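# Push utility cart through door into yellow bay

## Task

Get the utility cart through the self-closing door into the other room and leave it parked in the yellow bay so that every one of its four wheels sits inside the tape lines, none touching the tape; the case of copy paper must rest in the cart's top tray without any part overhanging the tray edges; the door must be closed at the finish; one or both robots may be used, and no robot may fall over or be left tilted.

## Robot and tools

Robots: r1 and r2, identical Hello Robot Stretch 4 units. Each has an omni-wheel base (rim within 0.23 m of its centre), a mast lift, a forward-reaching telescopic arm, and a wrist (yaw, pitch, roll) carrying a two-finger gripper. Each reports its state in its own frames, so relative positions come only from images, lidar_m and wrist_depth_mm.

Frames (metres): the base frame sits on the floor under the base centre, x forward, y left, z up; hand_pose (a point between the open fingertips, approximate) is in it. The odometry frame is the base frame at scene start; base_odometry counts wheel turns only, heading in rad, left positive, -3.142 to 3.142.

move: one action. Keys r1 and r2 each hold that robot's part; an omitted robot keeps whatever it was doing. Always pass blocking: false; the call returns in about 0.5 s while motion continues. cameras picks images (omit, null or ["all"] for all, [] for none); names: r1_head_camera, r1_head_left_camera, r1_head_right_camera, r1_wrist_camera, and the same for r2.
Per robot: base holds one relative command from the current base position: translate_m (forward +, -2 to 2 m), strafe_m (left +, -2 to 2 m), or rotate_rad (counter-clockwise +, -3.2 to 3.2 rad). translate_m and strafe_m may be combined for a straight diagonal without turning; rotate_rad goes alone. joints holds absolute targets by name: lift_m 0 to 1.2; arm_m 0 to 0.55 (extension); wrist_yaw_rad -1.134 to 4.276 (0 forward, + left, 3.14 folded back); wrist_pitch_rad -1.117 to 4.259 (0 level, 1.57 pointing down); wrist_roll_rad -1.117 to 4.259 (+ clockwise seen from behind); gripper_m -0.038 to 0.141 (fingertip gap, up to 0.015 off; -0.02 or lower means fingers press together). Out-of-range joint targets are clamped; other bad values get refused, unknown keys make the call invalid. pace: slow, default, fast, max (base 0.1/0.3/0.4/0.6 m/s; lift 0.15/0.3/0.4/0.5; arm 0.1/0.4/0.6/0.7). speeds overrides a joint's top speed (not gripper). contact_limits, 0 to 1 (default 0.5), only for arm_m, lift_m, translate_m, strafe_m, rotate_rad, placed beside the matching command; a base limit stays until the next base command. end_of_arm: "enable_torque" alone revives limp wrist or gripper motors. A new move replaces only the targets it names. Actions cap at 15 s; time_out at 14 s. A high lift slows the base.

wait(seconds 0 to 10, cameras): returns state early once a commanded robot comes to rest; wait(0) shows the line "earlier move". stop(cameras): brakes all running motions and re-brakes slack wheels. zoom_image(camera, region [x0,y0,x1,y1] pixels, max 504x504): closer look at the latest image of a camera. finished_scene(scene): ends the current scene, given its number; the goal must stay true without the robots.

Results: "move: r1 done; r2 ..." gives each moved robot's worst status. base_status/joint_status: done, moving, off_target (stopped short, may still push), contact_stop (held back, now slack), time_out (target dropped), limit_stop_at_own_body, limit_stop_at_tilt (lean over 6 degrees; lift, arm and wheels slack), torque_fault. Any uncommanded stop or a refused call cancels the later move/wait/finished_scene calls in that reply. Robots under "as last shown" were not commanded; their lines repeat the previous values. on_its_own lists unprompted behaviour (slack, held at target, tilt change). lidar_m: 12 sectors of 30 degrees, first straight ahead, counter-clockwise (4th left, 7th behind, 10th right); "-" means nothing seen or closer than 0.25 m; sees the other robot but misses glass and thin legs. wrist_depth_mm: 7x7 grid of depths, 100 to 2000 mm. turned_by_wheels vs turned_by_imu differing by over about 0.1 rad in a move means slip or a hit. base_tilt in degrees (forward, right), about 3 degrees bias. motor_effort is percent with peak in brackets; servo_current in mA for wrist and gripper.

Gripping: command a gap more than 0.015 below the object's width; about 0.06 below resists tugs. To hook behind a handle use -0.02 or less. A rising gripper servo_current after closing shows a grip; the reading itself does not. Boxed-in fingers squeezed deep can torque_fault.

Avoid: any hard contact between the robots (bases touching then driving on, a gripper closing on the other robot's fingers) fails the scene; the two bases may drift up to 3 cm apart per metre, so sharing one load can pull a robot over. Don't drive, turn or brake with over 1 kg in the gripper and arm_m above 0.2, especially fast; steady high pushes can tip the robot. Self-collision risk: gripper over the base with lift under 0.2 (0.45 pointing down), tilted up plus rolled, yaw + pitch below about -1.1, folded wrist tilting or rolling. Keep lift_m contact limit at least 0.3 for 2 kg. Don't drop the paper, slam the door or hit things hard. Loose objects may get nudged occasionally. Simulated time keeps running while you compose replies.

Each tool is called as name([rows], argument=value, ...), one row to a line, values as JSON.

## Session

move()

Scene clock: 0.00 s.
r1.base_odometry: x=+0.000 y=+0.000 heading=+0.000
r1.turned_by_wheels: +0.000
r1.turned_by_imu: +0.000
r1.base_tilt: forward=-1.6 right=+1.3
r1.lidar_m: 1.92 2.25 3.81 1.93 0.97 0.84 0.83 0.93 0.77 0.76 0.93 1.59
r1.base_status: not commanded
r1.joint_positions: lift_m=+0.127 arm_m=+0.000 wrist_yaw_rad=+3.089 wrist_pitch_rad=+0.002 wrist_roll_rad=+0.000 gripper_m=+0.056
r1.joint_status: not commanded
r1.measured_speeds: all 0
r1.motor_effort: lift_m=+20 arm_m=-4 wheel_0=+0 wheel_1=+1 wheel_2=+1
r1.servo_current: wrist_yaw_rad=39 wrist_pitch_rad=46 wrist_roll_rad=65 gripper_m=39
r1.hand_pose: x=-0.1125 y=+0.1024 z=+0.3046 quat_wxyz=(+0.026, -0.001, +0.000, +1.000) (m; r1's base frame)
r1.wrist_depth_mm: 137 138 - - - - - / 113 139 - - - - - / 117 140 224 - - - - / 137 161 - - - - - / - - - - - - - / - - 191 - 187 - - / 842 759 750 788 788 732 768
r2.base_odometry: x=+0.000 y=+0.000 heading=+0.000
r2.turned_by_wheels: +0.000
r2.turned_by_imu: +0.000
r2.base_tilt: forward=-0.6 right=+0.1
r2.lidar_m: 2.02 1.45 1.40 1.49 2.01 2.22 2.34 3.17 1.60 3.62 2.59 2.46
r2.base_status: not commanded
r2.joint_positions: lift_m=+0.295 arm_m=+0.000 wrist_yaw_rad=+3.133 wrist_pitch_rad=+0.002 wrist_roll_rad=+0.000 gripper_m=+0.056
r2.joint_status: not commanded
r2.measured_speeds: all 0
r2.motor_effort: lift_m=+18 arm_m=-4 wheel_0=+0 wheel_1=-1 wheel_2=+0
r2.servo_current: wrist_yaw_rad=46 wrist_pitch_rad=39 wrist_roll_rad=46 gripper_m=59
r2.hand_pose: x=-0.1167 y=+0.0898 z=+0.4727 quat_wxyz=(+0.004, -0.001, +0.000, +1.000) (m; r2's base frame)
r2.wrist_depth_mm: - 140 - - - - - / - 126 150 - - - - / - 130 185 - - - - / 144 143 272 - - - - / 229 - - - - - - / 226 1576 196 1576 190 1618 1464 / 226 1060 1138 - - 1025 1060
pictures: r1_head_camera, r1_head_left_camera, r1_head_right_camera, r1_wrist_camera, r2_head_camera, r2_head_left_camera, r2_head_right_camera, r2_wrist_camera
Images, in order (width x height): r1_head_camera 420x560, r1_head_left_camera 420x672, r1_head_right_camera 420x672, r1_wrist_camera 616x392, r2_head_camera 420x560, r2_head_left_camera 420x672, r2_head_right_camera 420x672, r2_wrist_camera 616x392.

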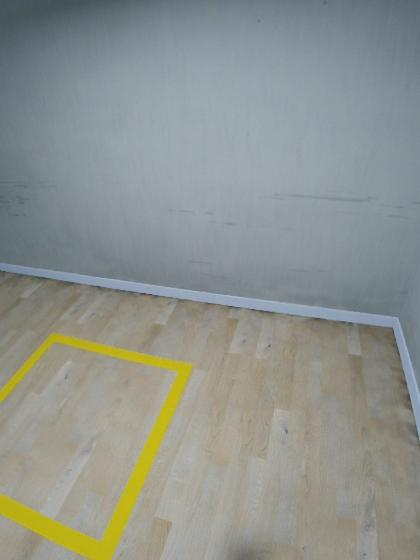

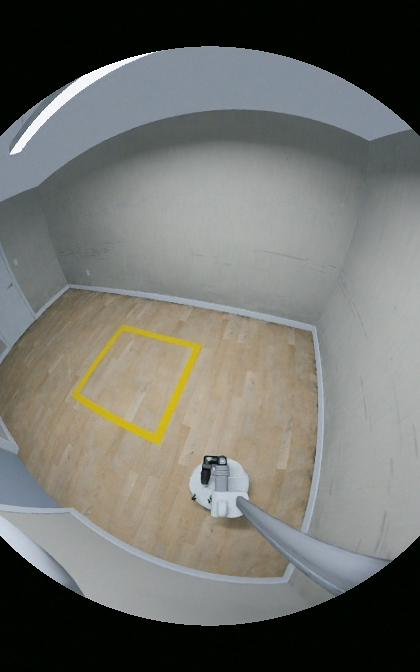

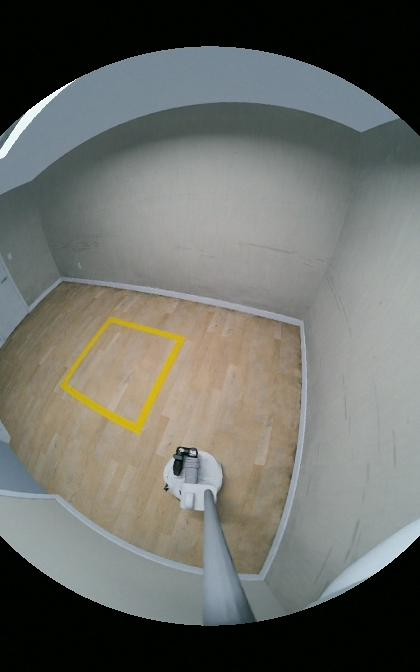

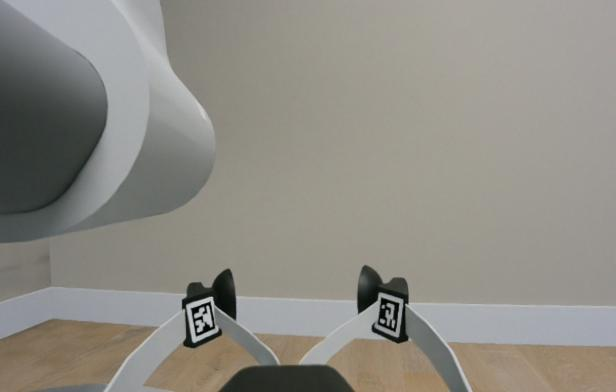

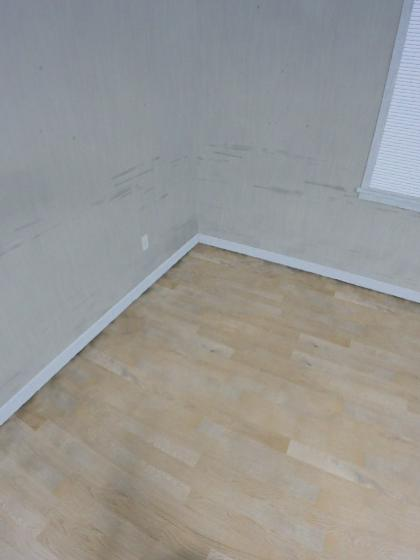

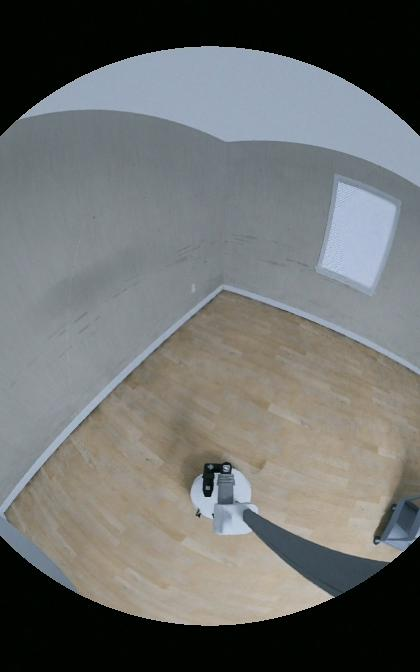

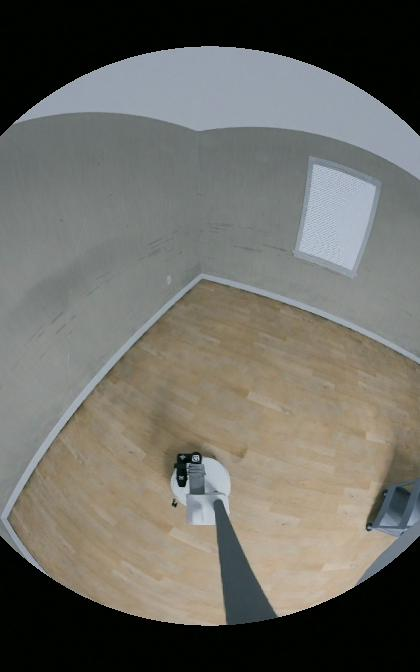

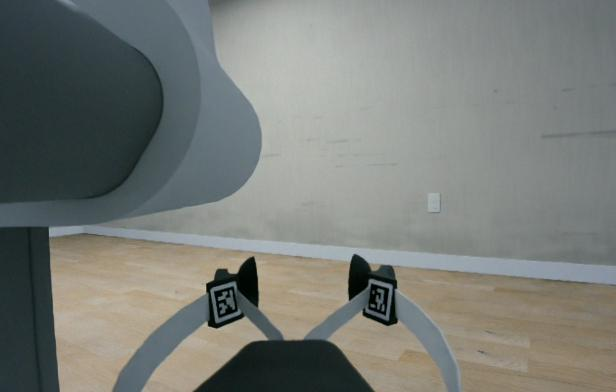

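move(r1={"base":{"rotate_rad":1.3}}, r2={"base":{"rotate_rad":-1.4}}, blocking=false, cameras=[])

wait(seconds=2.5, cameras=[])

wait(seconds=1, cameras=["r1_head_camera","r1_head_left_camera","r2_head_camera","r2_head_left_camera","r2_head_right_camera"])

Scene clock: 4.63 s.
move: r1 moving; r2 moving
r1.base_odometry: x=+0.000 y=+0.000 heading=+0.252
r1.turned_by_wheels: +0.252
r1.turned_by_imu: +0.252
r1.base_tilt: forward=-1.6 right=+1.2
r1.lidar_m: 1.98 2.71 3.66 1.25 0.89 0.80 0.87 0.80 0.77 0.82 1.11 1.92
r1.base_status: rotate_rad moving
r1.joint_positions: lift_m=+0.127 arm_m=+0.000 wrist_yaw_rad=+3.089 wrist_pitch_rad=+0.002 wrist_roll_rad=+0.000 gripper_m=+0.056
r1.joint_status: not commanded
r1.measured_speeds: translate_m=-0.001 strafe_m=-0.001 rotate_rad=+0.980 lift_m=+0.000 arm_m=+0.000 wrist_yaw_rad=+0.000 wrist_pitch_rad=+0.000 wrist_roll_rad=+0.000
r1.motor_effort: lift_m=+20(20) arm_m=-4(4) wheel_0=-8(9) wheel_1=-6(9) wheel_2=-7(7)
r1.servo_current: wrist_yaw_rad=59(59) wrist_pitch_rad=39(46) wrist_roll_rad=46(59) gripper_m=39(39)
r1.hand_pose: x=-0.1125 y=+0.1024 z=+0.3046 quat_wxyz=(+0.026, -0.001, +0.000, +1.000) (m; r1's base frame)
r1.wrist_depth_mm: 136 138 - - - - - / 113 139 - - - - - / 114 140 226 - - - - / 137 160 - - - - - / - - - - - - - / - 1060 190 - 187 - - / 778 750 750 798 750 699 732
r2.base_odometry: x=+0.000 y=+0.000 heading=-0.252
r2.turned_by_wheels: -0.252
r2.turned_by_imu: -0.244
r2.base_tilt: forward=-0.7 right=+0.1
r2.lidar_m: 2.52 1.62 1.40 1.40 1.67 2.23 2.24 2.64 1.59 1.63 2.93 2.49
r2.base_status: rotate_rad moving
r2.joint_positions: lift_m=+0.295 arm_m=+0.000 wrist_yaw_rad=+3.133 wrist_pitch_rad=+0.002 wrist_roll_rad=+0.000 gripper_m=+0.056
r2.joint_status: not commanded
r2.measured_speeds: translate_m=+0.000 strafe_m=+0.000 rotate_rad=-0.974 lift_m=+0.000 arm_m=+0.000 wrist_yaw_rad=+0.000 wrist_pitch_rad=+0.000 wrist_roll_rad=+0.000
r2.motor_effort: lift_m=+18(18) arm_m=-4(4) wheel_0=+8(9) wheel_1=+8(10) wheel_2=+9(11)
r2.servo_current: wrist_yaw_rad=33(52) wrist_pitch_rad=39(46) wrist_roll_rad=52(52) gripper_m=39(59)
r2.hand_pose: x=-0.1167 y=+0.0898 z=+0.4727 quat_wxyz=(+0.004, -0.001, +0.000, +1.000) (m; r2's base frame)
r2.wrist_depth_mm: - 141 - - - - - / - 127 150 - - - - / - 130 184 - - - - / 144 143 272 - - - - / 229 - - - - - - / 227 1576 196 1576 190 1661 1464 / 226 1060 1138 - - 1060 1060
pictures: none
No camera images: "cameras" was empty.

Scene clock: 6.03 s.
earlier move: r1 done; r2 moving
r1.base_odometry: x=+0.000 y=+0.000 heading=+1.300
r1.turned_by_wheels: +1.048
r1.turned_by_imu: +1.053
r1.base_tilt: forward=-1.6 right=+1.3
r1.lidar_m: 3.79 1.23 0.89 0.83 0.88 0.82 0.77 0.81 1.10 1.93 2.00 2.67
r1.base_status: done
r1.joint_positions: lift_m=+0.127 arm_m=+0.000 wrist_yaw_rad=+3.089 wrist_pitch_rad=+0.002 wrist_roll_rad=+0.000 gripper_m=+0.056
r1.joint_status: not commanded
r1.measured_speeds: all 0
r1.motor_effort: lift_m=+20(20) arm_m=-4(4) wheel_0=-4(10) wheel_1=-1(9) wheel_2=-1(8)
r1.servo_current: wrist_yaw_rad=52(65) wrist_pitch_rad=46(52) wrist_roll_rad=59(65) gripper_m=39(46)
r1.hand_pose: x=-0.1125 y=+0.1024 z=+0.3046 quat_wxyz=(+0.026, -0.001, +0.000, +1.000) (m; r1's base frame)
r1.wrist_depth_mm: 136 138 - - - - - / 113 139 - - - - - / 118 140 229 - - - - / 137 162 - - - - - / - - - - - - - / - - 191 - 187 - - / 788 707 750 143 778 768 809
r2.base_odometry: x=+0.000 y=+0.000 heading=-1.399
r2.turned_by_wheels: -1.148
r2.turned_by_imu: -1.117
r2.base_tilt: forward=-0.6 right=+0.0
r2.lidar_m: 3.07 2.50 2.49 1.73 1.44 1.41 1.58 2.22 2.23 2.50 2.04 1.60
r2.base_status: rotate_rad moving
r2.joint_positions: lift_m=+0.295 arm_m=+0.000 wrist_yaw_rad=+3.133 wrist_pitch_rad=+0.002 wrist_roll_rad=+0.000 gripper_m=+0.056
r2.joint_status: not commanded
r2.measured_speeds: all 0
r2.motor_effort: lift_m=+18(18) arm_m=-4(4) wheel_0=+2(11) wheel_1=+3(11) wheel_2=+4(11)
r2.servo_current: wrist_yaw_rad=39(59) wrist_pitch_rad=46(46) wrist_roll_rad=39(52) gripper_m=46(59)
r2.hand_pose: x=-0.1167 y=+0.0898 z=+0.4727 quat_wxyz=(+0.004, -0.001, +0.000, +1.000) (m; r2's base frame)
r2.wrist_depth_mm: - 140 - - - - - / - 126 151 - - - - / - 129 185 - - - - / 144 143 264 - - - - / 229 - - - - - - / 227 1576 196 1464 190 - - / 226 1078 1138 - - 1042 1008
wait: 1.40 of 2.5 s (r1 has come to rest)
pictures: none
No camera images: "cameras" was empty.

Scene clock: 6.10 s.
earlier move: r2 done
r1.base_odometry: x=+0.000 y=+0.000 heading=+1.300
r1.turned_by_wheels: +0.000
r1.turned_by_imu: +0.000
r1.base_tilt: forward=-1.6 right=+1.3
r1.lidar_m: 3.80 1.25 0.88 0.84 0.88 0.81 0.78 0.81 1.10 1.93 1.98 2.69
r1.base_status: done
r1.joint_positions: lift_m=+0.127 arm_m=+0.000 wrist_yaw_rad=+3.089 wrist_pitch_rad=+0.002 wrist_roll_rad=+0.000 gripper_m=+0.056
r1.joint_status: not commanded
r1.measured_speeds: all 0
r1.motor_effort: lift_m=+20(20) arm_m=-4(4) wheel_0=-3(10) wheel_1=-1(9) wheel_2=-1(8)
r1.servo_current: wrist_yaw_rad=52(65) wrist_pitch_rad=39(52) wrist_roll_rad=46(65) gripper_m=39(46)
r1.hand_pose: x=-0.1125 y=+0.1024 z=+0.3046 quat_wxyz=(+0.026, -0.001, +0.000, +1.000) (m; r1's base frame)
r1.wrist_depth_mm: 136 139 - - - - - / 113 139 - - - - - / 118 140 229 - - - - / 137 162 - - - - - / - - - - - - - / - - 190 - 188 - - / 788 707 759 143 809 778 809
r2.base_odometry: x=+0.000 y=+0.000 heading=-1.399
r2.turned_by_wheels: +0.000
r2.turned_by_imu: +0.000
r2.base_tilt: forward=-0.7 right=+0.0
r2.lidar_m: 3.04 2.51 2.49 1.74 1.42 1.38 1.61 2.23 2.23 2.47 2.02 1.62
r2.base_status: done
r2.joint_positions: lift_m=+0.295 arm_m=+0.000 wrist_yaw_rad=+3.133 wrist_pitch_rad=+0.002 wrist_roll_rad=+0.000 gripper_m=+0.056
r2.joint_status: not commanded
r2.measured_speeds: all 0
r2.motor_effort: lift_m=+18(18) arm_m=-4(4) wheel_0=+2(11) wheel_1=+4(11) wheel_2=+4(11)
r2.servo_current: wrist_yaw_rad=39(59) wrist_pitch_rad=39(46) wrist_roll_rad=52(52) gripper_m=46(59)
r2.hand_pose: x=-0.1167 y=+0.0898 z=+0.4727 quat_wxyz=(+0.004, -0.001, +0.000, +1.000) (m; r2's base frame)
r2.wrist_depth_mm: - 141 - - - - - / - 126 150 - - - - / - 129 185 - - - - / 144 143 263 - - - - / 230 - - - - - - / 228 1576 196 1430 190 - - / 226 1060 1138 - - 1060 1025
wait: 0.07 of 1 s (r2 has come to rest)
pictures: r1_head_camera, r1_head_left_camera, r2_head_camera, r2_head_left_camera, r2_head_right_camera
Images, in order (width x height): r1_head_camera 420x560, r1_head_left_camera 420x672, r2_head_camera 420x560, r2_head_left_camera 420x672, r2_head_right_camera 420x672.

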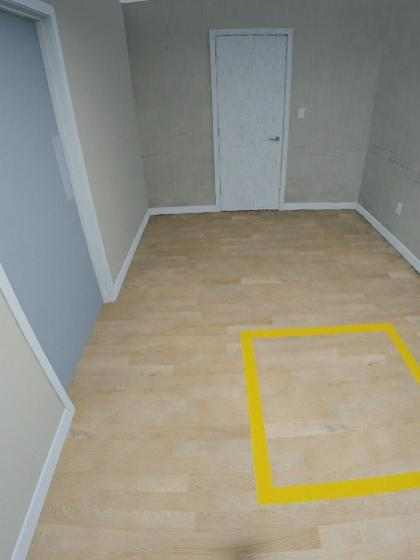

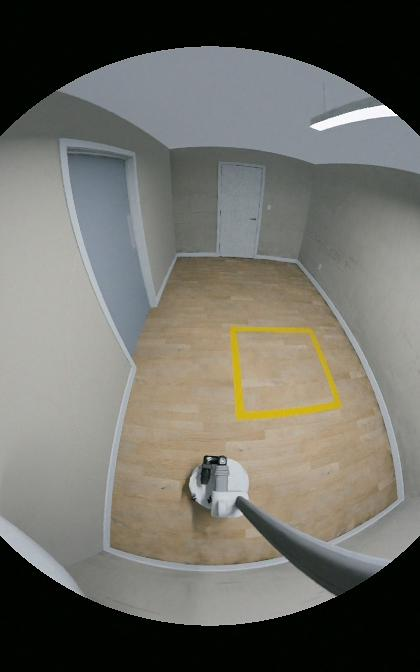

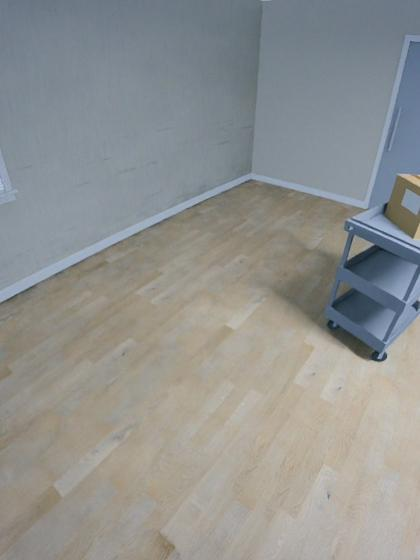

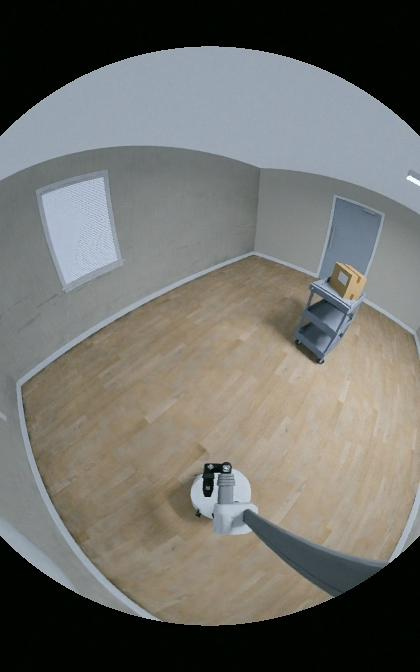

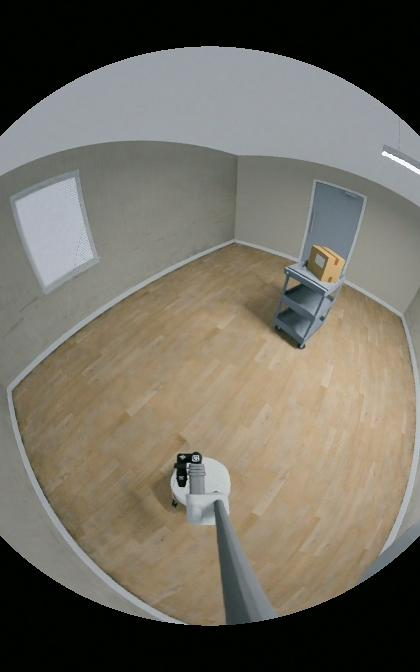

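zoom_image(camera="r2_head_camera", region=[280, 20, 420, 380])

zoom_image(camera="r2_head_left_camera", region=[270, 180, 420, 400])

zoom_image(camera="r1_head_camera", region=[0, 0, 320, 430])

Scaled by 1.400 from the camera's 420x560 image, which has a finer 1200x1600 frame.

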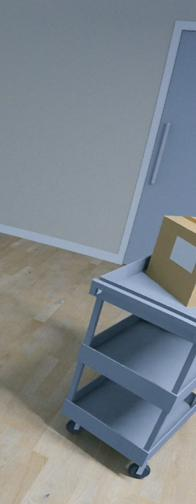

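Scaled by 2.291 from the camera's 420x672 image, which has a finer 600x960 frame.

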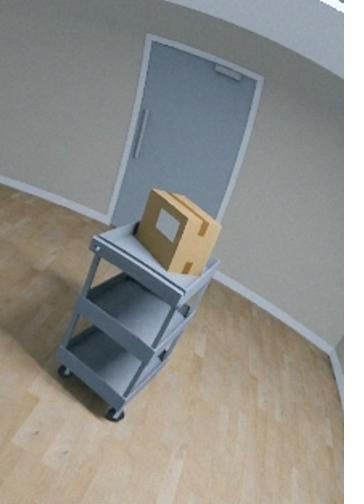

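Scaled by 1.172 from the camera's 420x560 image, which has a finer 600x800 frame.

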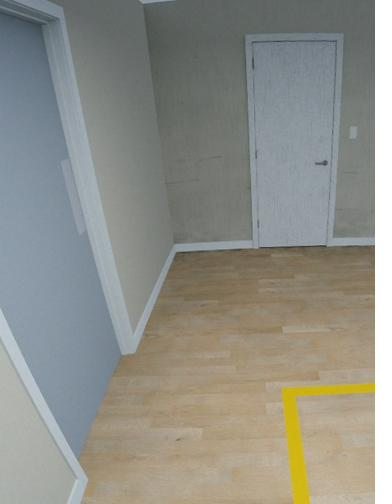

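move(r2={"base":{"rotate_rad":-0.45},"joints":{"lift_m":0.95,"wrist_yaw_rad":0,"wrist_pitch_rad":0.5}}, r1={"joints":{"lift_m":0.8,"wrist_yaw_rad":0,"gripper_m":-0.03}}, blocking=false, cameras=[])

wait(seconds=2, cameras=[])

wait(seconds=2, cameras=["r1_head_camera","r2_head_camera","r2_wrist_camera","r2_head_right_camera"])

Scene clock: 46.10 s.
move: r1 moving; r2 moving
r1.base_odometry: x=+0.000 y=+0.000 heading=+1.300
r1.turned_by_wheels: +0.000
r1.turned_by_imu: +0.000
r1.base_tilt: forward=-1.6 right=+1.2
r1.lidar_m: 3.79 1.28 0.88 0.84 0.88 0.82 0.76 0.79 1.12 1.91 1.98 2.67
r1.base_status: not commanded
r1.joint_positions: lift_m=+0.164 arm_m=+0.000 wrist_yaw_rad=+2.503 wrist_pitch_rad=+0.002 wrist_roll_rad=+0.000 gripper_m=+0.037
r1.joint_status: lift_m moving; wrist_yaw_rad moving; gripper_m moving
r1.measured_speeds: translate_m=+0.000 strafe_m=+0.000 rotate_rad=+0.000 lift_m=+0.146 arm_m=+0.000 wrist_yaw_rad=-1.820 wrist_pitch_rad=+0.000 wrist_roll_rad=+0.000
r1.motor_effort: lift_m=+27(27) arm_m=-4(4) wheel_0=-3(4) wheel_1=-1(1) wheel_2=-1(1)
r1.servo_current: wrist_yaw_rad=91(111) wrist_pitch_rad=33(46) wrist_roll_rad=46(65) gripper_m=104(104)
r1.hand_pose: x=-0.0085 y=+0.2421 z=+0.3421 quat_wxyz=(+0.314, -0.001, +0.000, +0.949) (m; r1's base frame)
r1.wrist_depth_mm: - - - - - - - / - - - - - - - / - - - - - - - / - - - - - - - / - - - - - - - / - - 188 - 187 - - / - 145 809 157 741 - -
r2.base_odometry: x=+0.000 y=+0.000 heading=-1.650
r2.turned_by_wheels: -0.251
r2.turned_by_imu: -0.243
r2.base_tilt: forward=-0.7 right=+0.0
r2.lidar_m: 1.77 2.67 2.49 2.18 1.48 1.38 1.45 1.91 2.20 2.28 2.95 1.62
r2.base_status: rotate_rad moving
r2.joint_positions: lift_m=+0.333 arm_m=+0.000 wrist_yaw_rad=+2.569 wrist_pitch_rad=+0.470 wrist_roll_rad=+0.000 gripper_m=+0.056
r2.joint_status: lift_m moving; wrist_yaw_rad moving; wrist_pitch_rad moving
r2.measured_speeds: translate_m=-0.001 strafe_m=+0.000 rotate_rad=-0.939 lift_m=+0.146 arm_m=+0.000 wrist_yaw_rad=-1.746 wrist_pitch_rad=+0.704 wrist_roll_rad=+0.000
r2.motor_effort: lift_m=+22(23) arm_m=-4(4) wheel_0=+2(10) wheel_1=+7(10) wheel_2=+9(11)
r2.servo_current: wrist_yaw_rad=91(130) wrist_pitch_rad=52(91) wrist_roll_rad=39(59) gripper_m=46(52)
r2.hand_pose: x=+0.0021 y=+0.2127 z=+0.3801 quat_wxyz=(+0.275, -0.223, +0.066, +0.933) (m; r2's base frame)
r2.wrist_depth_mm: - - - - - - - / - - - - - - - / - - 1537 1499 1464 1499 1430 / 1229 1205 1182 1160 1138 1118 1118 / 917 931 917 904 891 878 854 / 732 732 195 723 190 741 691 / 634 370 621 - - 597 603
pictures: none
No camera images: "cameras" was empty.

Scene clock: 48.10 s.
earlier move: r1 moving; r2 moving
r1.base_odometry: x=+0.000 y=+0.000 heading=+1.300
r1.turned_by_wheels: +0.000
r1.turned_by_imu: +0.000
r1.base_tilt: forward=-1.6 right=+1.3
r1.lidar_m: 3.80 1.27 0.88 0.84 0.87 0.82 0.75 0.81 1.09 1.93 1.99 2.68
r1.base_status: not commanded
r1.joint_positions: lift_m=+0.717 arm_m=+0.000 wrist_yaw_rad=+0.003 wrist_pitch_rad=+0.002 wrist_roll_rad=+0.000 gripper_m=-0.029
r1.joint_status: lift_m moving; wrist_yaw_rad moving; the others done
r1.measured_speeds: translate_m=+0.000 strafe_m=+0.000 rotate_rad=+0.000 lift_m=+0.227 arm_m=+0.000 wrist_yaw_rad=+0.000 wrist_pitch_rad=+0.000 wrist_roll_rad=+0.000
r1.motor_effort: lift_m=+23(29) arm_m=-4(4) wheel_0=-4(4) wheel_1=-1(2) wheel_2=-1(1)
r1.servo_current: wrist_yaw_rad=33(124) wrist_pitch_rad=39(52) wrist_roll_rad=59(65) gripper_m=65(130)
r1.hand_pose: x=+0.4596 y=-0.0866 z=+0.8950 quat_wxyz=(+1.000, +0.000, +0.001, +0.001) (m; r1's base frame)
r1.wrist_depth_mm: - - - - - - - / 1708 - - - - - - / 1756 - - - - - - / 1661 - - - - - - / 1708 - - - - - - / 1708 - 209 199 - - - / 1756 1863 180 - 164 - -
r2.base_odometry: x=+0.000 y=+0.000 heading=-1.848
r2.turned_by_wheels: -0.198
r2.turned_by_imu: -0.193
r2.base_tilt: forward=-0.7 right=+0.1
r2.lidar_m: 1.64 2.93 2.48 2.51 1.63 1.40 1.42 1.66 2.24 2.24 2.58 1.62
r2.base_status: done
r2.joint_positions: lift_m=+0.880 arm_m=+0.000 wrist_yaw_rad=+0.003 wrist_pitch_rad=+0.499 wrist_roll_rad=+0.000 gripper_m=+0.056
r2.joint_status: lift_m moving; wrist_yaw_rad moving; wrist_pitch_rad moving
r2.measured_speeds: translate_m=+0.000 strafe_m=+0.000 rotate_rad=+0.000 lift_m=+0.209 arm_m=+0.000 wrist_yaw_rad=+0.000 wrist_pitch_rad=+0.000 wrist_roll_rad=+0.000
r2.motor_effort: lift_m=+24(26) arm_m=-3(4) wheel_0=+3(10) wheel_1=+4(10) wheel_2=+5(11)
r2.servo_current: wrist_yaw_rad=65(156) wrist_pitch_rad=46(91) wrist_roll_rad=52(59) gripper_m=52(52)
r2.hand_pose: x=+0.4244 y=-0.0867 z=+0.9206 quat_wxyz=(+0.969, +0.000, +0.247, +0.001) (m; r2's base frame)
r2.wrist_depth_mm: - - - - 1499 - - / - - - - - - - / - - - - - - - / - - - - 1863 - - / 1618 1661 1618 1661 1618 1618 1576 / 1397 1397 196 1366 190 1397 1336 / 1229 1160 1229 - - 1138 1138
wait: 2.00 s; no rest
pictures: none
No camera images: "cameras" was empty.

Scene clock: 49.07 s.
earlier move: r1 moving; r2 done
r1.base_odometry: x=+0.000 y=+0.000 heading=+1.300
r1.turned_by_wheels: +0.000
r1.turned_by_imu: +0.000
r1.base_tilt: forward=-1.6 right=+1.2
r1.lidar_m: 3.78 1.27 0.86 0.82 0.86 0.80 0.77 0.80 1.10 1.91 2.00 2.66
r1.base_status: not commanded
r1.joint_positions: lift_m=+0.799 arm_m=+0.000 wrist_yaw_rad=+0.003 wrist_pitch_rad=+0.002 wrist_roll_rad=+0.000 gripper_m=-0.029
r1.joint_status: lift_m moving; wrist_yaw_rad moving; the others done
r1.measured_speeds: all 0
r1.motor_effort: lift_m=+25(29) arm_m=-4(4) wheel_0=-3(4) wheel_1=-1(2) wheel_2=-1(1)
r1.servo_current: wrist_yaw_rad=46(124) wrist_pitch_rad=39(52) wrist_roll_rad=59(65) gripper_m=59(130)
r1.hand_pose: x=+0.4596 y=-0.0866 z=+0.9771 quat_wxyz=(+1.000, +0.000, +0.001, +0.001) (m; r1's base frame)
r1.wrist_depth_mm: - - - - - - - / 1808 - - - - - - / 1756 - - - - - - / 1708 - - - - - - / 1756 - - - - - - / 1808 - 208 200 - - - / 1756 - 179 - 165 - -
r2.base_odometry: x=+0.000 y=+0.000 heading=-1.848
r2.turned_by_wheels: +0.000
r2.turned_by_imu: +0.000
r2.base_tilt: forward=-0.7 right=+0.1
r2.lidar_m: 1.61 2.94 2.49 2.51 1.65 1.41 1.41 1.63 2.24 2.24 2.59 1.61
r2.base_status: done
r2.joint_positions: lift_m=+0.950 arm_m=+0.000 wrist_yaw_rad=+0.003 wrist_pitch_rad=+0.499 wrist_roll_rad=+0.000 gripper_m=+0.056
r2.joint_status: all done
r2.measured_speeds: all 0
r2.motor_effort: lift_m=+21(26) arm_m=-4(4) wheel_0=+2(10) wheel_1=+4(10) wheel_2=+5(11)
r2.servo_current: wrist_yaw_rad=52(156) wrist_pitch_rad=39(91) wrist_roll_rad=46(59) gripper_m=52(52)
r2.hand_pose: x=+0.4244 y=-0.0867 z=+0.9900 quat_wxyz=(+0.969, +0.000, +0.247, +0.001) (m; r2's base frame)
r2.wrist_depth_mm: - - - - 1499 - - / - - - - 1618 - - / - - - - 1863 - - / - - - - - - - / 1808 1808 1756 1756 1756 1708 1661 / 1499 1499 196 1464 190 1499 1430 / 1308 1255 1336 - - 1229 1255
wait: 0.97 of 2 s (r2 has come to rest)
pictures: r1_head_camera, r2_head_camera, r2_head_right_camera, r2_wrist_camera
Images, in order (width x height): r1_head_camera 420x560, r2_head_camera 420x560, r2_head_right_camera 420x672, r2_wrist_camera 616x392.

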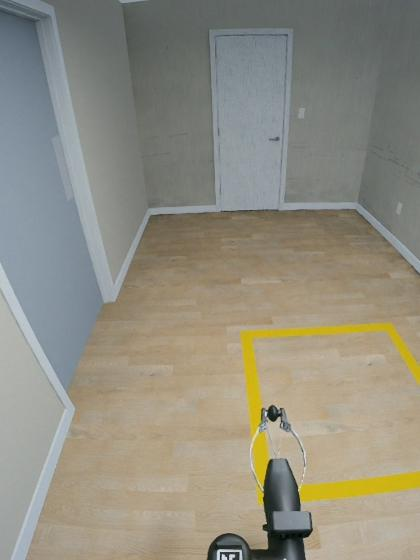

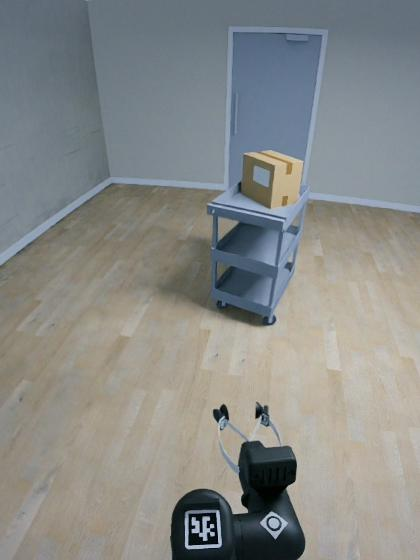

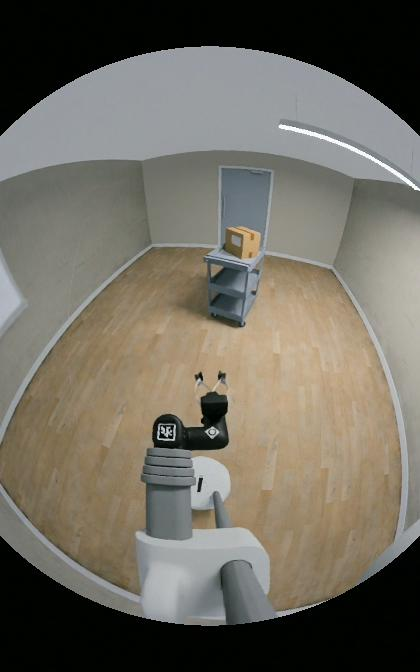

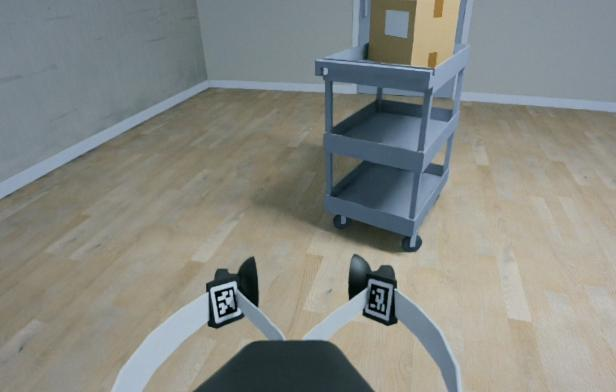

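zoom_image(camera="r2_wrist_camera", region=[290, 0, 500, 260])

zoom_image(camera="r2_head_camera", region=[190, 130, 340, 330])

Scaled by 1.938.

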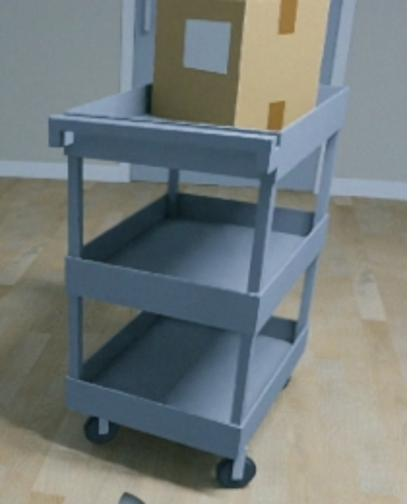

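Scaled by 2.520 from the camera's 420x560 image, which has a finer 1200x1600 frame.

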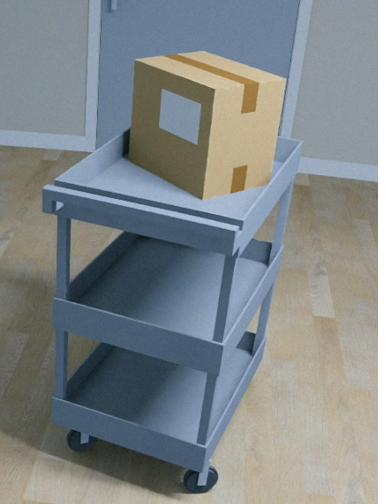

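move(r1={"base":{"translate_m":0.9}}, r2={"base":{"translate_m":0.55,"strafe_m":0.45},"joints":{"lift_m":1.1,"wrist_pitch_rad":0.7}}, blocking=false, cameras=[])

wait(seconds=4, cameras=[])

wait(seconds=2, cameras=[])

move(r1={"base":{"rotate_rad":1.571}}, r2={"base":{"rotate_rad":-0.5},"joints":{"arm_m":0.15}}, blocking=false, cameras=[])

wait(seconds=2.5, cameras=[])

wait(seconds=1, cameras=["r1_head_camera","r1_head_right_camera","r2_head_camera","r2_wrist_camera"])

Scene clock: 93.43 s.
earlier move: r1 done
move: r1 moving; r2 moving
r1.base_odometry: x=+0.008 y=+0.030 heading=+1.300
r1.turned_by_wheels: +0.000
r1.turned_by_imu: +0.000
r1.base_tilt: forward=-1.6 right=+1.3
r1.lidar_m: 3.83 1.23 0.88 0.83 0.88 0.85 0.80 0.83 1.13 1.93 1.99 2.66
r1.base_status: translate_m moving
r1.joint_positions: lift_m=+0.799 arm_m=+0.000 wrist_yaw_rad=+0.003 wrist_pitch_rad=+0.002 wrist_roll_rad=+0.000 gripper_m=-0.029
r1.joint_status: all done
r1.measured_speeds: translate_m=+0.123 strafe_m=+0.001 rotate_rad=+0.000 lift_m=+0.000 arm_m=+0.000 wrist_yaw_rad=+0.000 wrist_pitch_rad=+0.000 wrist_roll_rad=+0.000
r1.motor_effort: lift_m=+25(25) arm_m=-4(4) wheel_0=+6(7) wheel_1=+7(7) wheel_2=-8(9)
r1.servo_current: wrist_yaw_rad=33(65) wrist_pitch_rad=39(52) wrist_roll_rad=46(78) gripper_m=59(72)
r1.hand_pose: x=+0.4595 y=-0.0866 z=+0.9771 quat_wxyz=(+1.000, +0.000, +0.001, +0.001) (m; r1's base frame)
r1.wrist_depth_mm: - - - - - - - / 1708 - - - - - - / 1708 - - - - - - / 1708 - - - - - - / 1863 - - - - - - / 1756 - 209 199 - - - / 1808 - 180 - 165 - -
r2.base_odometry: x=+0.013 y=-0.031 heading=-1.849
r2.turned_by_wheels: +0.000
r2.turned_by_imu: +0.000
r2.base_tilt: forward=-0.7 right=+0.1
r2.lidar_m: 1.63 2.91 2.46 2.49 1.68 1.44 1.43 1.66 2.26 2.27 2.63 1.61
r2.base_status: translate_m moving; strafe_m moving
r2.joint_positions: lift_m=+0.988 arm_m=+0.000 wrist_yaw_rad=+0.003 wrist_pitch_rad=+0.698 wrist_roll_rad=+0.000 gripper_m=+0.056
r2.joint_status: lift_m moving; wrist_pitch_rad moving
r2.measured_speeds: translate_m=+0.100 strafe_m=+0.083 rotate_rad=-0.002 lift_m=+0.146 arm_m=+0.000 wrist_yaw_rad=+0.000 wrist_pitch_rad=+0.004 wrist_roll_rad=+0.000
r2.motor_effort: lift_m=+23(25) arm_m=-4(4) wheel_0=-3(8) wheel_1=+9(12) wheel_2=-10(11)
r2.servo_current: wrist_yaw_rad=39(59) wrist_pitch_rad=59(78) wrist_roll_rad=46(59) gripper_m=52(59)
r2.hand_pose: x=+0.3921 y=-0.0868 z=+0.9805 quat_wxyz=(+0.940, +0.000, +0.342, +0.001) (m; r2's base frame)
r2.wrist_depth_mm: - - - - 1863 - - / - - - - - - - / - - - - 1863 - - / 1863 1808 1756 1708 1708 1708 1618 / 1499 1499 1464 1464 1464 1430 1430 / 1308 1281 196 1281 190 1255 1255 / 1182 1138 1182 - - 1138 1138
pictures: none
No camera images: "cameras" was empty.

Scene clock: 96.70 s.
earlier move: r1 moving; r2 done
r1.base_odometry: x=+0.235 y=+0.845 heading=+1.300
r1.turned_by_wheels: +0.000
r1.turned_by_imu: +0.000
r1.base_tilt: forward=-1.6 right=+1.3
r1.lidar_m: 3.04 1.40 0.99 0.86 0.88 1.22 1.62 1.72 2.02 1.90 1.97 2.65
r1.base_status: translate_m moving
r1.joint_positions: lift_m=+0.800 arm_m=+0.000 wrist_yaw_rad=+0.003 wrist_pitch_rad=+0.002 wrist_roll_rad=+0.000 gripper_m=-0.029
r1.joint_status: all done
r1.measured_speeds: translate_m=+0.111 strafe_m=+0.000 rotate_rad=+0.000 lift_m=+0.000 arm_m=+0.000 wrist_yaw_rad=+0.000 wrist_pitch_rad=+0.000 wrist_roll_rad=+0.000
r1.motor_effort: lift_m=+24(25) arm_m=-4(4) wheel_0=+3(8) wheel_1=+2(7) wheel_2=+1(10)
r1.servo_current: wrist_yaw_rad=39(72) wrist_pitch_rad=46(52) wrist_roll_rad=52(78) gripper_m=59(72)
r1.hand_pose: x=+0.4595 y=-0.0867 z=+0.9771 quat_wxyz=(+1.000, +0.000, +0.001, +0.001) (m; r1's base frame)
r1.wrist_depth_mm: - - - - - - - / - - - - - - - / - - - - - - - / - - - - - - - / - - - - - - - / - - 208 200 - - - / - - 179 - 164 - -
r2.base_odometry: x=+0.282 y=-0.652 heading=-1.849
r2.turned_by_wheels: +0.000
r2.turned_by_imu: +0.002
r2.base_tilt: forward=-0.7 right=+0.1
r2.lidar_m: 3.93 2.26 1.91 1.91 2.12 1.84 1.83 2.09 2.82 2.81 3.29 1.29
r2.base_status: done
r2.joint_positions: lift_m=+1.100 arm_m=+0.000 wrist_yaw_rad=+0.003 wrist_pitch_rad=+0.698 wrist_roll_rad=+0.000 gripper_m=+0.056
r2.joint_status: all done
r2.measured_speeds: all 0
r2.motor_effort: lift_m=+21(26) arm_m=-4(4) wheel_0=-4(10) wheel_1=+3(12) wheel_2=-4(13)
r2.servo_current: wrist_yaw_rad=52(59) wrist_pitch_rad=46(78) wrist_roll_rad=52(59) gripper_m=52(59)
r2.hand_pose: x=+0.3920 y=-0.0868 z=+1.0925 quat_wxyz=(+0.940, +0.000, +0.342, +0.001) (m; r2's base frame)
r2.wrist_depth_mm: - - - - - - 1118 / - - - - - - 976 / - - - - - - - / 1921 1921 1863 1863 1921 1336 - / 1661 1661 1661 1576 1618 1537 1499 / 1397 1430 196 1430 190 1397 1397 / 1308 1255 1281 - - 1255 1229
wait: 3.27 of 4 s (r2 has come to rest)
pictures: none
No camera images: "cameras" was empty.

Scene clock: 97.43 s.
earlier move: r1 done
r1.base_odometry: x=+0.241 y=+0.867 heading=+1.300
r1.turned_by_wheels: +0.000
r1.turned_by_imu: +0.000
r1.base_tilt: forward=-1.6 right=+1.3
r1.lidar_m: 3.02 1.41 0.99 0.84 0.90 1.20 1.67 1.72 2.01 1.91 1.95 2.65
r1.base_status: done
r1.joint_positions: lift_m=+0.800 arm_m=+0.000 wrist_yaw_rad=+0.003 wrist_pitch_rad=+0.002 wrist_roll_rad=+0.000 gripper_m=-0.029
r1.joint_status: all done
r1.measured_speeds: all 0
r1.motor_effort: lift_m=+25(25) arm_m=-4(4) wheel_0=+3(8) wheel_1=+2(7) wheel_2=+2(10)
r1.servo_current: wrist_yaw_rad=46(72) wrist_pitch_rad=46(52) wrist_roll_rad=52(78) gripper_m=59(72)
r1.hand_pose: x=+0.4595 y=-0.0867 z=+0.9771 quat_wxyz=(+1.000, +0.000, +0.001, +0.001) (m; r1's base frame)
r1.wrist_depth_mm: - - - - - - - / - - - - - - - / - - - - - - - / - - - - - - - / - - - - - - - / - - 208 200 - - - / - - 180 - 164 - -
r2.base_odometry: x=+0.282 y=-0.652 heading=-1.849
r2.turned_by_wheels: +0.000
r2.turned_by_imu: +0.000
r2.base_tilt: forward=-0.7 right=+0.0
r2.lidar_m: 3.90 2.27 1.91 1.91 2.13 1.83 1.82 2.14 2.79 2.81 3.26 1.30
r2.base_status: done
r2.joint_positions: lift_m=+1.100 arm_m=+0.000 wrist_yaw_rad=+0.003 wrist_pitch_rad=+0.698 wrist_roll_rad=+0.000 gripper_m=+0.056
r2.joint_status: all done
r2.measured_speeds: all 0
r2.motor_effort: lift_m=+21(26) arm_m=-4(4) wheel_0=-4(10) wheel_1=+3(12) wheel_2=-4(13)
r2.servo_current: wrist_yaw_rad=52(59) wrist_pitch_rad=46(78) wrist_roll_rad=52(59) gripper_m=52(59)
r2.hand_pose: x=+0.3920 y=-0.0868 z=+1.0925 quat_wxyz=(+0.940, +0.000, +0.342, +0.001) (m; r2's base frame)
r2.wrist_depth_mm: - - - - - - 1098 / - - - - - - 991 / - - - - - - - / 1983 1921 1863 1863 1808 1308 - / 1661 1661 1576 1618 1576 1499 1464 / 1430 1430 196 1464 190 1397 1397 / 1281 1255 1281 - - 1229 1255
wait: 0.73 of 2 s (r1 has come to rest)
pictures: none
No camera images: "cameras" was empty.

Scene clock: 97.93 s.
move: r1 moving; r2 moving
r1.base_odometry: x=+0.241 y=+0.867 heading=+1.552
r1.turned_by_wheels: +0.251
r1.turned_by_imu: +0.252
r1.base_tilt: forward=-1.6 right=+1.3
r1.lidar_m: 1.94 1.13 0.86 0.86 1.01 1.67 1.67 1.93 1.92 1.90 2.17 3.02
r1.base_status: rotate_rad moving
r1.joint_positions: lift_m=+0.800 arm_m=+0.000 wrist_yaw_rad=+0.002 wrist_pitch_rad=+0.002 wrist_roll_rad=+0.000 gripper_m=-0.029
r1.joint_status: not commanded
r1.measured_speeds: translate_m=+0.000 strafe_m=+0.000 rotate_rad=+0.979 lift_m=+0.000 arm_m=+0.000 wrist_yaw_rad=+0.000 wrist_pitch_rad=+0.000 wrist_roll_rad=+0.000
r1.motor_effort: lift_m=+25(25) arm_m=-4(4) wheel_0=-7(8) wheel_1=-7(8) wheel_2=-7(8)
r1.servo_current: wrist_yaw_rad=46(72) wrist_pitch_rad=39(46) wrist_roll_rad=46(65) gripper_m=65(65)
r1.hand_pose: x=+0.4595 y=-0.0867 z=+0.9771 quat_wxyz=(+1.000, +0.000, +0.001, +0.001) (m; r1's base frame)
r1.wrist_depth_mm: 1098 - - - - - - / 1098 - - - - - - / 1098 - - - - - - / 1098 - - - - - - / 1098 - - - - - - / 1078 - 187 200 - - - / 1098 136 179 - 165 - -
r2.base_odometry: x=+0.282 y=-0.652 heading=-2.011
r2.turned_by_wheels: -0.163
r2.turned_by_imu: -0.158
r2.base_tilt: forward=-0.7 right=+0.1
r2.lidar_m: 1.33 2.56 1.95 1.91 2.10 1.87 1.83 1.97 2.88 2.79 3.00 1.29
r2.base_status: rotate_rad moving
r2.joint_positions: lift_m=+1.100 arm_m=+0.051 wrist_yaw_rad=+0.003 wrist_pitch_rad=+0.698 wrist_roll_rad=+0.000 gripper_m=+0.056
r2.joint_status: arm_m moving
r2.measured_speeds: translate_m=-0.001 strafe_m=-0.001 rotate_rad=-0.631 lift_m=+0.000 arm_m=+0.195 wrist_yaw_rad=+0.000 wrist_pitch_rad=+0.000 wrist_roll_rad=+0.000
r2.motor_effort: lift_m=+21(21) arm_m=+2(12) wheel_0=+2(9) wheel_1=+8(9) wheel_2=+9(9)
r2.servo_current: wrist_yaw_rad=39(59) wrist_pitch_rad=39(46) wrist_roll_rad=52(59) gripper_m=46(52)
r2.hand_pose: x=+0.4425 y=-0.0868 z=+1.0925 quat_wxyz=(+0.940, +0.000, +0.342, +0.001) (m; r2's base frame)
r2.wrist_depth_mm: - - - - - 1160 1182 / - - - - - 1118 976 / - - - - - - - / 1921 1921 1921 1863 1756 1205 1808 / 1618 1661 1618 1576 1576 1499 1576 / 1430 1430 196 1397 190 1397 1366 / 1308 1255 1281 - - 1229 1229
pictures: none
No camera images: "cameras" was empty.

Scene clock: 98.97 s.
earlier move: r1 moving; r2 done
r1.base_odometry: x=+0.241 y=+0.867 heading=+2.815
r1.turned_by_wheels: +1.263
r1.turned_by_imu: +1.270
r1.base_tilt: forward=-1.6 right=+1.3
r1.lidar_m: 0.86 0.89 1.17 1.67 1.70 2.02 1.89 1.95 2.51 3.05 1.46 1.03
r1.base_status: rotate_rad moving
r1.joint_positions: lift_m=+0.800 arm_m=+0.000 wrist_yaw_rad=+0.002 wrist_pitch_rad=+0.002 wrist_roll_rad=+0.000 gripper_m=-0.029
r1.joint_status: not commanded
r1.measured_speeds: translate_m=-0.001 strafe_m=-0.001 rotate_rad=+0.513 lift_m=+0.000 arm_m=+0.000 wrist_yaw_rad=+0.000 wrist_pitch_rad=+0.000 wrist_roll_rad=+0.000
r1.motor_effort: lift_m=+24(25) arm_m=-4(4) wheel_0=-2(10) wheel_1=-2(8) wheel_2=-1(8)
r1.servo_current: wrist_yaw_rad=39(72) wrist_pitch_rad=52(52) wrist_roll_rad=52(65) gripper_m=59(65)
r1.hand_pose: x=+0.4595 y=-0.0867 z=+0.9771 quat_wxyz=(+1.000, +0.000, +0.001, +0.001) (m; r1's base frame)
r1.wrist_depth_mm: - - - 715 - - - / - - - 715 - - - / - - - 715 - - - / - - - 668 - - - / - - - 668 - - - / - - 181 198 173 - - / - 136 159 161 149 - -
r2.base_odometry: x=+0.282 y=-0.652 heading=-2.348
r2.turned_by_wheels: -0.336
r2.turned_by_imu: -0.327
r2.base_tilt: forward=-0.7 right=+0.1
r2.lidar_m: 1.31 3.75 2.23 1.92 1.89 2.12 1.81 1.82 2.13 2.81 2.78 3.30
r2.base_status: done
r2.joint_positions: lift_m=+1.100 arm_m=+0.150 wrist_yaw_rad=+0.003 wrist_pitch_rad=+0.698 wrist_roll_rad=+0.000 gripper_m=+0.056
r2.joint_status: all done
r2.measured_speeds: all 0
r2.motor_effort: lift_m=+21(21) arm_m=+7(12) wheel_0=+4(9) wheel_1=+3(9) wheel_2=+5(10)
r2.servo_current: wrist_yaw_rad=39(59) wrist_pitch_rad=46(46) wrist_roll_rad=52(65) gripper_m=39(52)
r2.hand_pose: x=+0.5418 y=-0.0868 z=+1.0925 quat_wxyz=(+0.940, +0.000, +0.342, +0.001) (m; r2's base frame)
r2.wrist_depth_mm: - - - 1182 - - - / - - - - - - - / - - - - - - - / 1983 1921 1863 - 1808 1863 1863 / 1618 1661 1618 1576 1618 1576 1576 / 1464 1430 196 1397 190 1397 1366 / 1281 1255 1255 - - 1255 1229
wait: 1.03 of 2.5 s (r2 has come to rest)
pictures: none
No camera images: "cameras" was empty.

Scene clock: 99.50 s.
earlier move: r1 done
r1.base_odometry: x=+0.241 y=+0.867 heading=+2.871
r1.turned_by_wheels: +0.056
r1.turned_by_imu: +0.056
r1.base_tilt: forward=-1.6 right=+1.3
r1.lidar_m: 0.87 0.89 1.20 1.66 1.74 2.00 1.89 1.99 2.64 3.04 1.43 1.01
r1.base_status: done
r1.joint_positions: lift_m=+0.800 arm_m=+0.000 wrist_yaw_rad=+0.002 wrist_pitch_rad=+0.002 wrist_roll_rad=+0.000 gripper_m=-0.029
r1.joint_status: not commanded
r1.measured_speeds: all 0
r1.motor_effort: lift_m=+24(25) arm_m=-4(4) wheel_0=-2(10) wheel_1=-2(8) wheel_2=+0(8)
r1.servo_current: wrist_yaw_rad=46(72) wrist_pitch_rad=39(52) wrist_roll_rad=46(72) gripper_m=59(65)
r1.hand_pose: x=+0.4595 y=-0.0867 z=+0.9771 quat_wxyz=(+1.000, +0.000, +0.001, +0.001) (m; r1's base frame)
r1.wrist_depth_mm: - - - 661 - - - / - - - 654 - - - / - - - 654 - - - / - - - 661 - - - / - - - 647 - - - / - - 181 198 172 - - / - 137 159 - 149 - -
r2.base_odometry: x=+0.282 y=-0.652 heading=-2.348
r2.turned_by_wheels: +0.000
r2.turned_by_imu: +0.000
r2.base_tilt: forward=-0.7 right=+0.1
r2.lidar_m: 1.29 3.76 2.24 1.92 1.92 2.13 1.83 1.84 2.16 2.81 2.82 3.30
r2.base_status: done
r2.joint_positions: lift_m=+1.100 arm_m=+0.150 wrist_yaw_rad=+0.003 wrist_pitch_rad=+0.698 wrist_roll_rad=+0.000 gripper_m=+0.056
r2.joint_status: all done
r2.measured_speeds: all 0
r2.motor_effort: lift_m=+21(21) arm_m=+7(12) wheel_0=+4(9) wheel_1=+3(9) wheel_2=+5(10)
r2.servo_current: wrist_yaw_rad=46(59) wrist_pitch_rad=39(46) wrist_roll_rad=52(65) gripper_m=46(52)
r2.hand_pose: x=+0.5418 y=-0.0868 z=+1.0925 quat_wxyz=(+0.940, +0.000, +0.342, +0.001) (m; r2's base frame)
r2.wrist_depth_mm: - - - 1182 - - - / - - - - - - - / - - - - - - - / 1863 1863 1863 - 1808 1808 1808 / 1618 1661 1618 1537 1576 1576 1537 / 1464 1430 196 1397 189 1397 1336 / 1308 1281 1281 - - 1229 1255
wait: 0.53 of 1 s (r1 has come to rest)
pictures: r1_head_camera, r1_head_right_camera, r2_head_camera, r2_wrist_camera
Images, in order (width x height): r1_head_camera 420x560, r1_head_right_camera 420x672, r2_head_camera 420x560, r2_wrist_camera 616x392.

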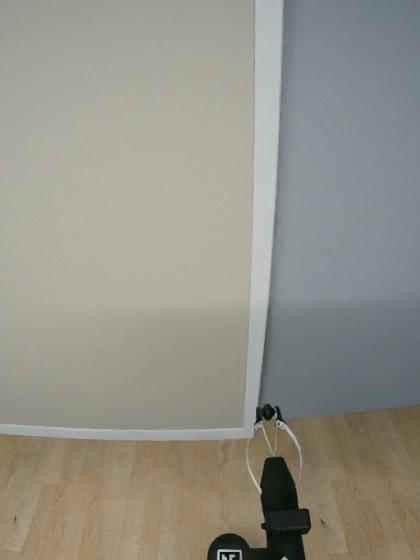

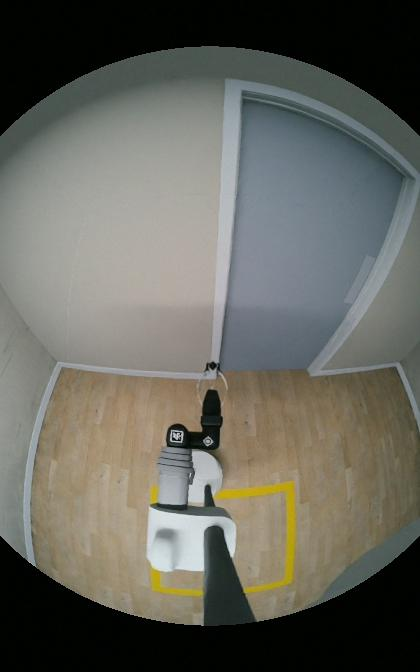

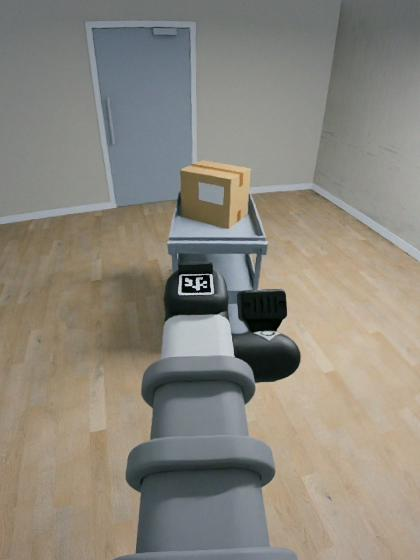

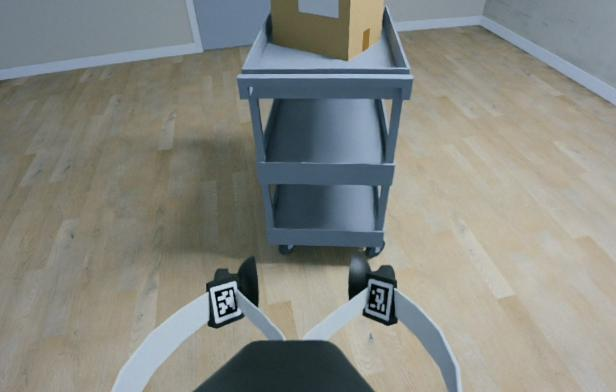

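move(r2={"base":{"translate_m":0.35},"joints":{"arm_m":0.4,"lift_m":1.2,"wrist_pitch_rad":0.85}}, blocking=false, cameras=[])

wait(seconds=3, cameras=["r2_wrist_camera","r2_head_camera","r2_head_left_camera"])

Scene clock: 109.53 s.
move: r2 moving
r1: as last shown
r1.turned_by_wheels: +0.000
r1.turned_by_imu: +0.000
r1.base_tilt: forward=-1.6 right=+1.2
r1.lidar_m: 0.86 0.90 1.22 1.65 1.72 2.01 1.90 1.98 2.64 3.04 1.42 1.01
r1.motor_effort: lift_m=+24(25) arm_m=-4(4) wheel_0=-1(2) wheel_1=-2(2) wheel_2=+0(0)
r1.servo_current: wrist_yaw_rad=65(65) wrist_pitch_rad=33(46) wrist_roll_rad=52(59) gripper_m=59(65)
r1.wrist_depth_mm: - - - 661 - - - / - - - 654 - - - / - - - 668 - - - / - - - 661 - - - / - - - 654 - - - / - - 180 199 173 - - / - 136 159 - 149 - -
r2.base_odometry: x=+0.260 y=-0.675 heading=-2.348
r2.turned_by_wheels: +0.000
r2.turned_by_imu: +0.001
r2.base_tilt: forward=-0.7 right=+0.1
r2.lidar_m: 1.27 3.76 2.26 1.93 1.93 2.15 1.85 1.86 2.21 2.79 2.80 3.31
r2.base_status: translate_m moving
r2.joint_positions: lift_m=+1.138 arm_m=+0.200 wrist_yaw_rad=+0.003 wrist_pitch_rad=+0.848 wrist_roll_rad=+0.000 gripper_m=+0.056
r2.joint_status: lift_m moving; arm_m moving; wrist_pitch_rad moving
r2.measured_speeds: translate_m=+0.121 strafe_m=-0.001 rotate_rad=-0.003 lift_m=+0.146 arm_m=+0.195 wrist_yaw_rad=+0.000 wrist_pitch_rad=+0.001 wrist_roll_rad=+0.000
r2.motor_effort: lift_m=+23(25) arm_m=+5(11) wheel_0=+8(9) wheel_1=+6(9) wheel_2=-13(13)
r2.servo_current: wrist_yaw_rad=46(59) wrist_pitch_rad=59(98) wrist_roll_rad=46(52) gripper_m=52(52)
r2.hand_pose: x=+0.5623 y=-0.0869 z=+1.0995 quat_wxyz=(+0.911, -0.001, +0.412, +0.001) (m; r2's base frame)
r2.wrist_depth_mm: - - - - - - - / - - - - - - - / 1921 1921 1863 - 1921 1863 1863 / 1708 1708 1661 1618 1576 1576 1618 / 1499 1499 1499 1499 1464 1464 1464 / 1366 1336 196 1336 190 1308 1308 / 1255 1229 1255 - - 1182 1182
pictures: none
No camera images: "cameras" was empty.

Scene clock: 111.70 s.
earlier move: r2 done
r1.base_odometry: x=+0.241 y=+0.867 heading=+2.871
r1.turned_by_wheels: +0.000
r1.turned_by_imu: +0.000
r1.base_tilt: forward=-1.6 right=+1.3
r1.lidar_m: 0.86 0.89 1.23 1.67 1.74 2.02 1.89 1.99 2.64 3.04 1.41 1.00
r1.base_status: not commanded
r1.joint_positions: lift_m=+0.800 arm_m=+0.000 wrist_yaw_rad=+0.002 wrist_pitch_rad=+0.002 wrist_roll_rad=+0.000 gripper_m=-0.029
r1.joint_status: not commanded
r1.measured_speeds: all 0
r1.motor_effort: lift_m=+24(25) arm_m=-4(4) wheel_0=-2(2) wheel_1=-2(2) wheel_2=+0(0)
r1.servo_current: wrist_yaw_rad=52(65) wrist_pitch_rad=39(52) wrist_roll_rad=52(65) gripper_m=65(72)
r1.hand_pose: x=+0.4595 y=-0.0867 z=+0.9771 quat_wxyz=(+1.000, +0.000, +0.001, +0.001) (m; r1's base frame)
r1.wrist_depth_mm: - - - 661 - - - / - - - 654 - - - / - - - 654 - - - / - - - 661 - - - / - - - 654 - - - / - - 181 197 172 - - / - 136 159 - 149 - -
r2.base_odometry: x=+0.036 y=-0.902 heading=-2.347
r2.turned_by_wheels: +0.000
r2.turned_by_imu: +0.001
r2.base_tilt: forward=-0.7 right=+0.0
r2.lidar_m: 0.94 3.59 2.32 2.02 2.00 2.39 2.20 2.17 2.57 2.70 2.71 0.99
r2.base_status: done
r2.joint_positions: lift_m=+1.200 arm_m=+0.400 wrist_yaw_rad=+0.003 wrist_pitch_rad=+0.848 wrist_roll_rad=+0.000 gripper_m=+0.056
r2.joint_status: all done
r2.measured_speeds: all 0
r2.motor_effort: lift_m=+21(25) arm_m=+7(11) wheel_0=+2(11) wheel_1=+3(9) wheel_2=-2(14)
r2.servo_current: wrist_yaw_rad=46(59) wrist_pitch_rad=39(98) wrist_roll_rad=52(65) gripper_m=39(59)
r2.hand_pose: x=+0.7616 y=-0.0869 z=+1.1616 quat_wxyz=(+0.911, -0.001, +0.412, +0.001) (m; r2's base frame)
r2.wrist_depth_mm: - - - 668 661 - - / - - - 759 788 - - / - - 1921 842 778 1983 1983 / 1756 1756 768 - - 1708 1661 / 1576 1537 1537 - 647 1464 1499 / 1430 1430 196 - 189 1397 1366 / 1308 1255 1308 - - 1255 1255
wait: 2.17 of 3 s (r2 has come to rest)
pictures: r2_head_camera, r2_head_left_camera, r2_wrist_camera
Images, in order (width x height): r2_head_camera 420x560, r2_head_left_camera 420x672, r2_wrist_camera 616x392.

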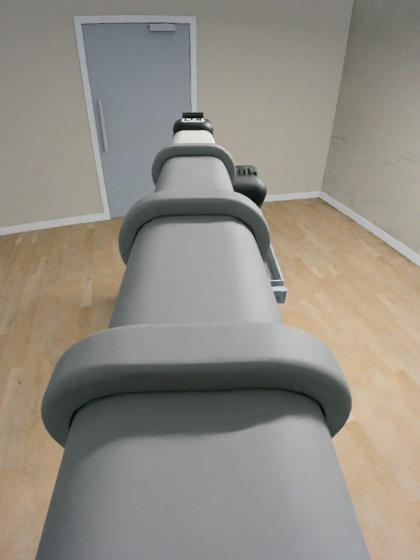

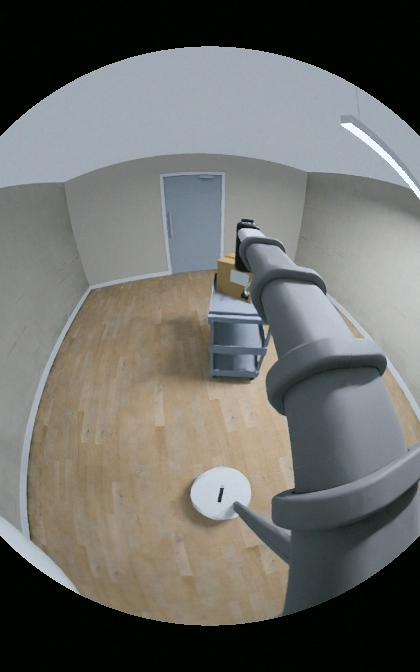

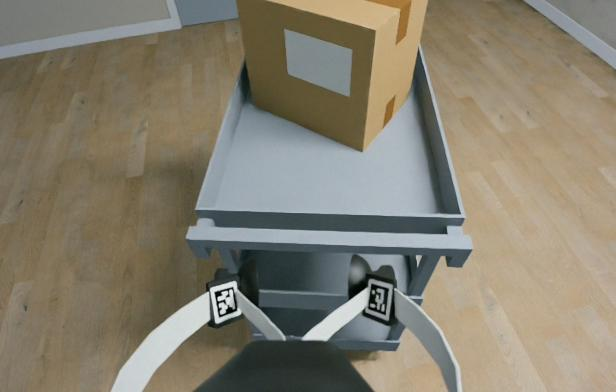

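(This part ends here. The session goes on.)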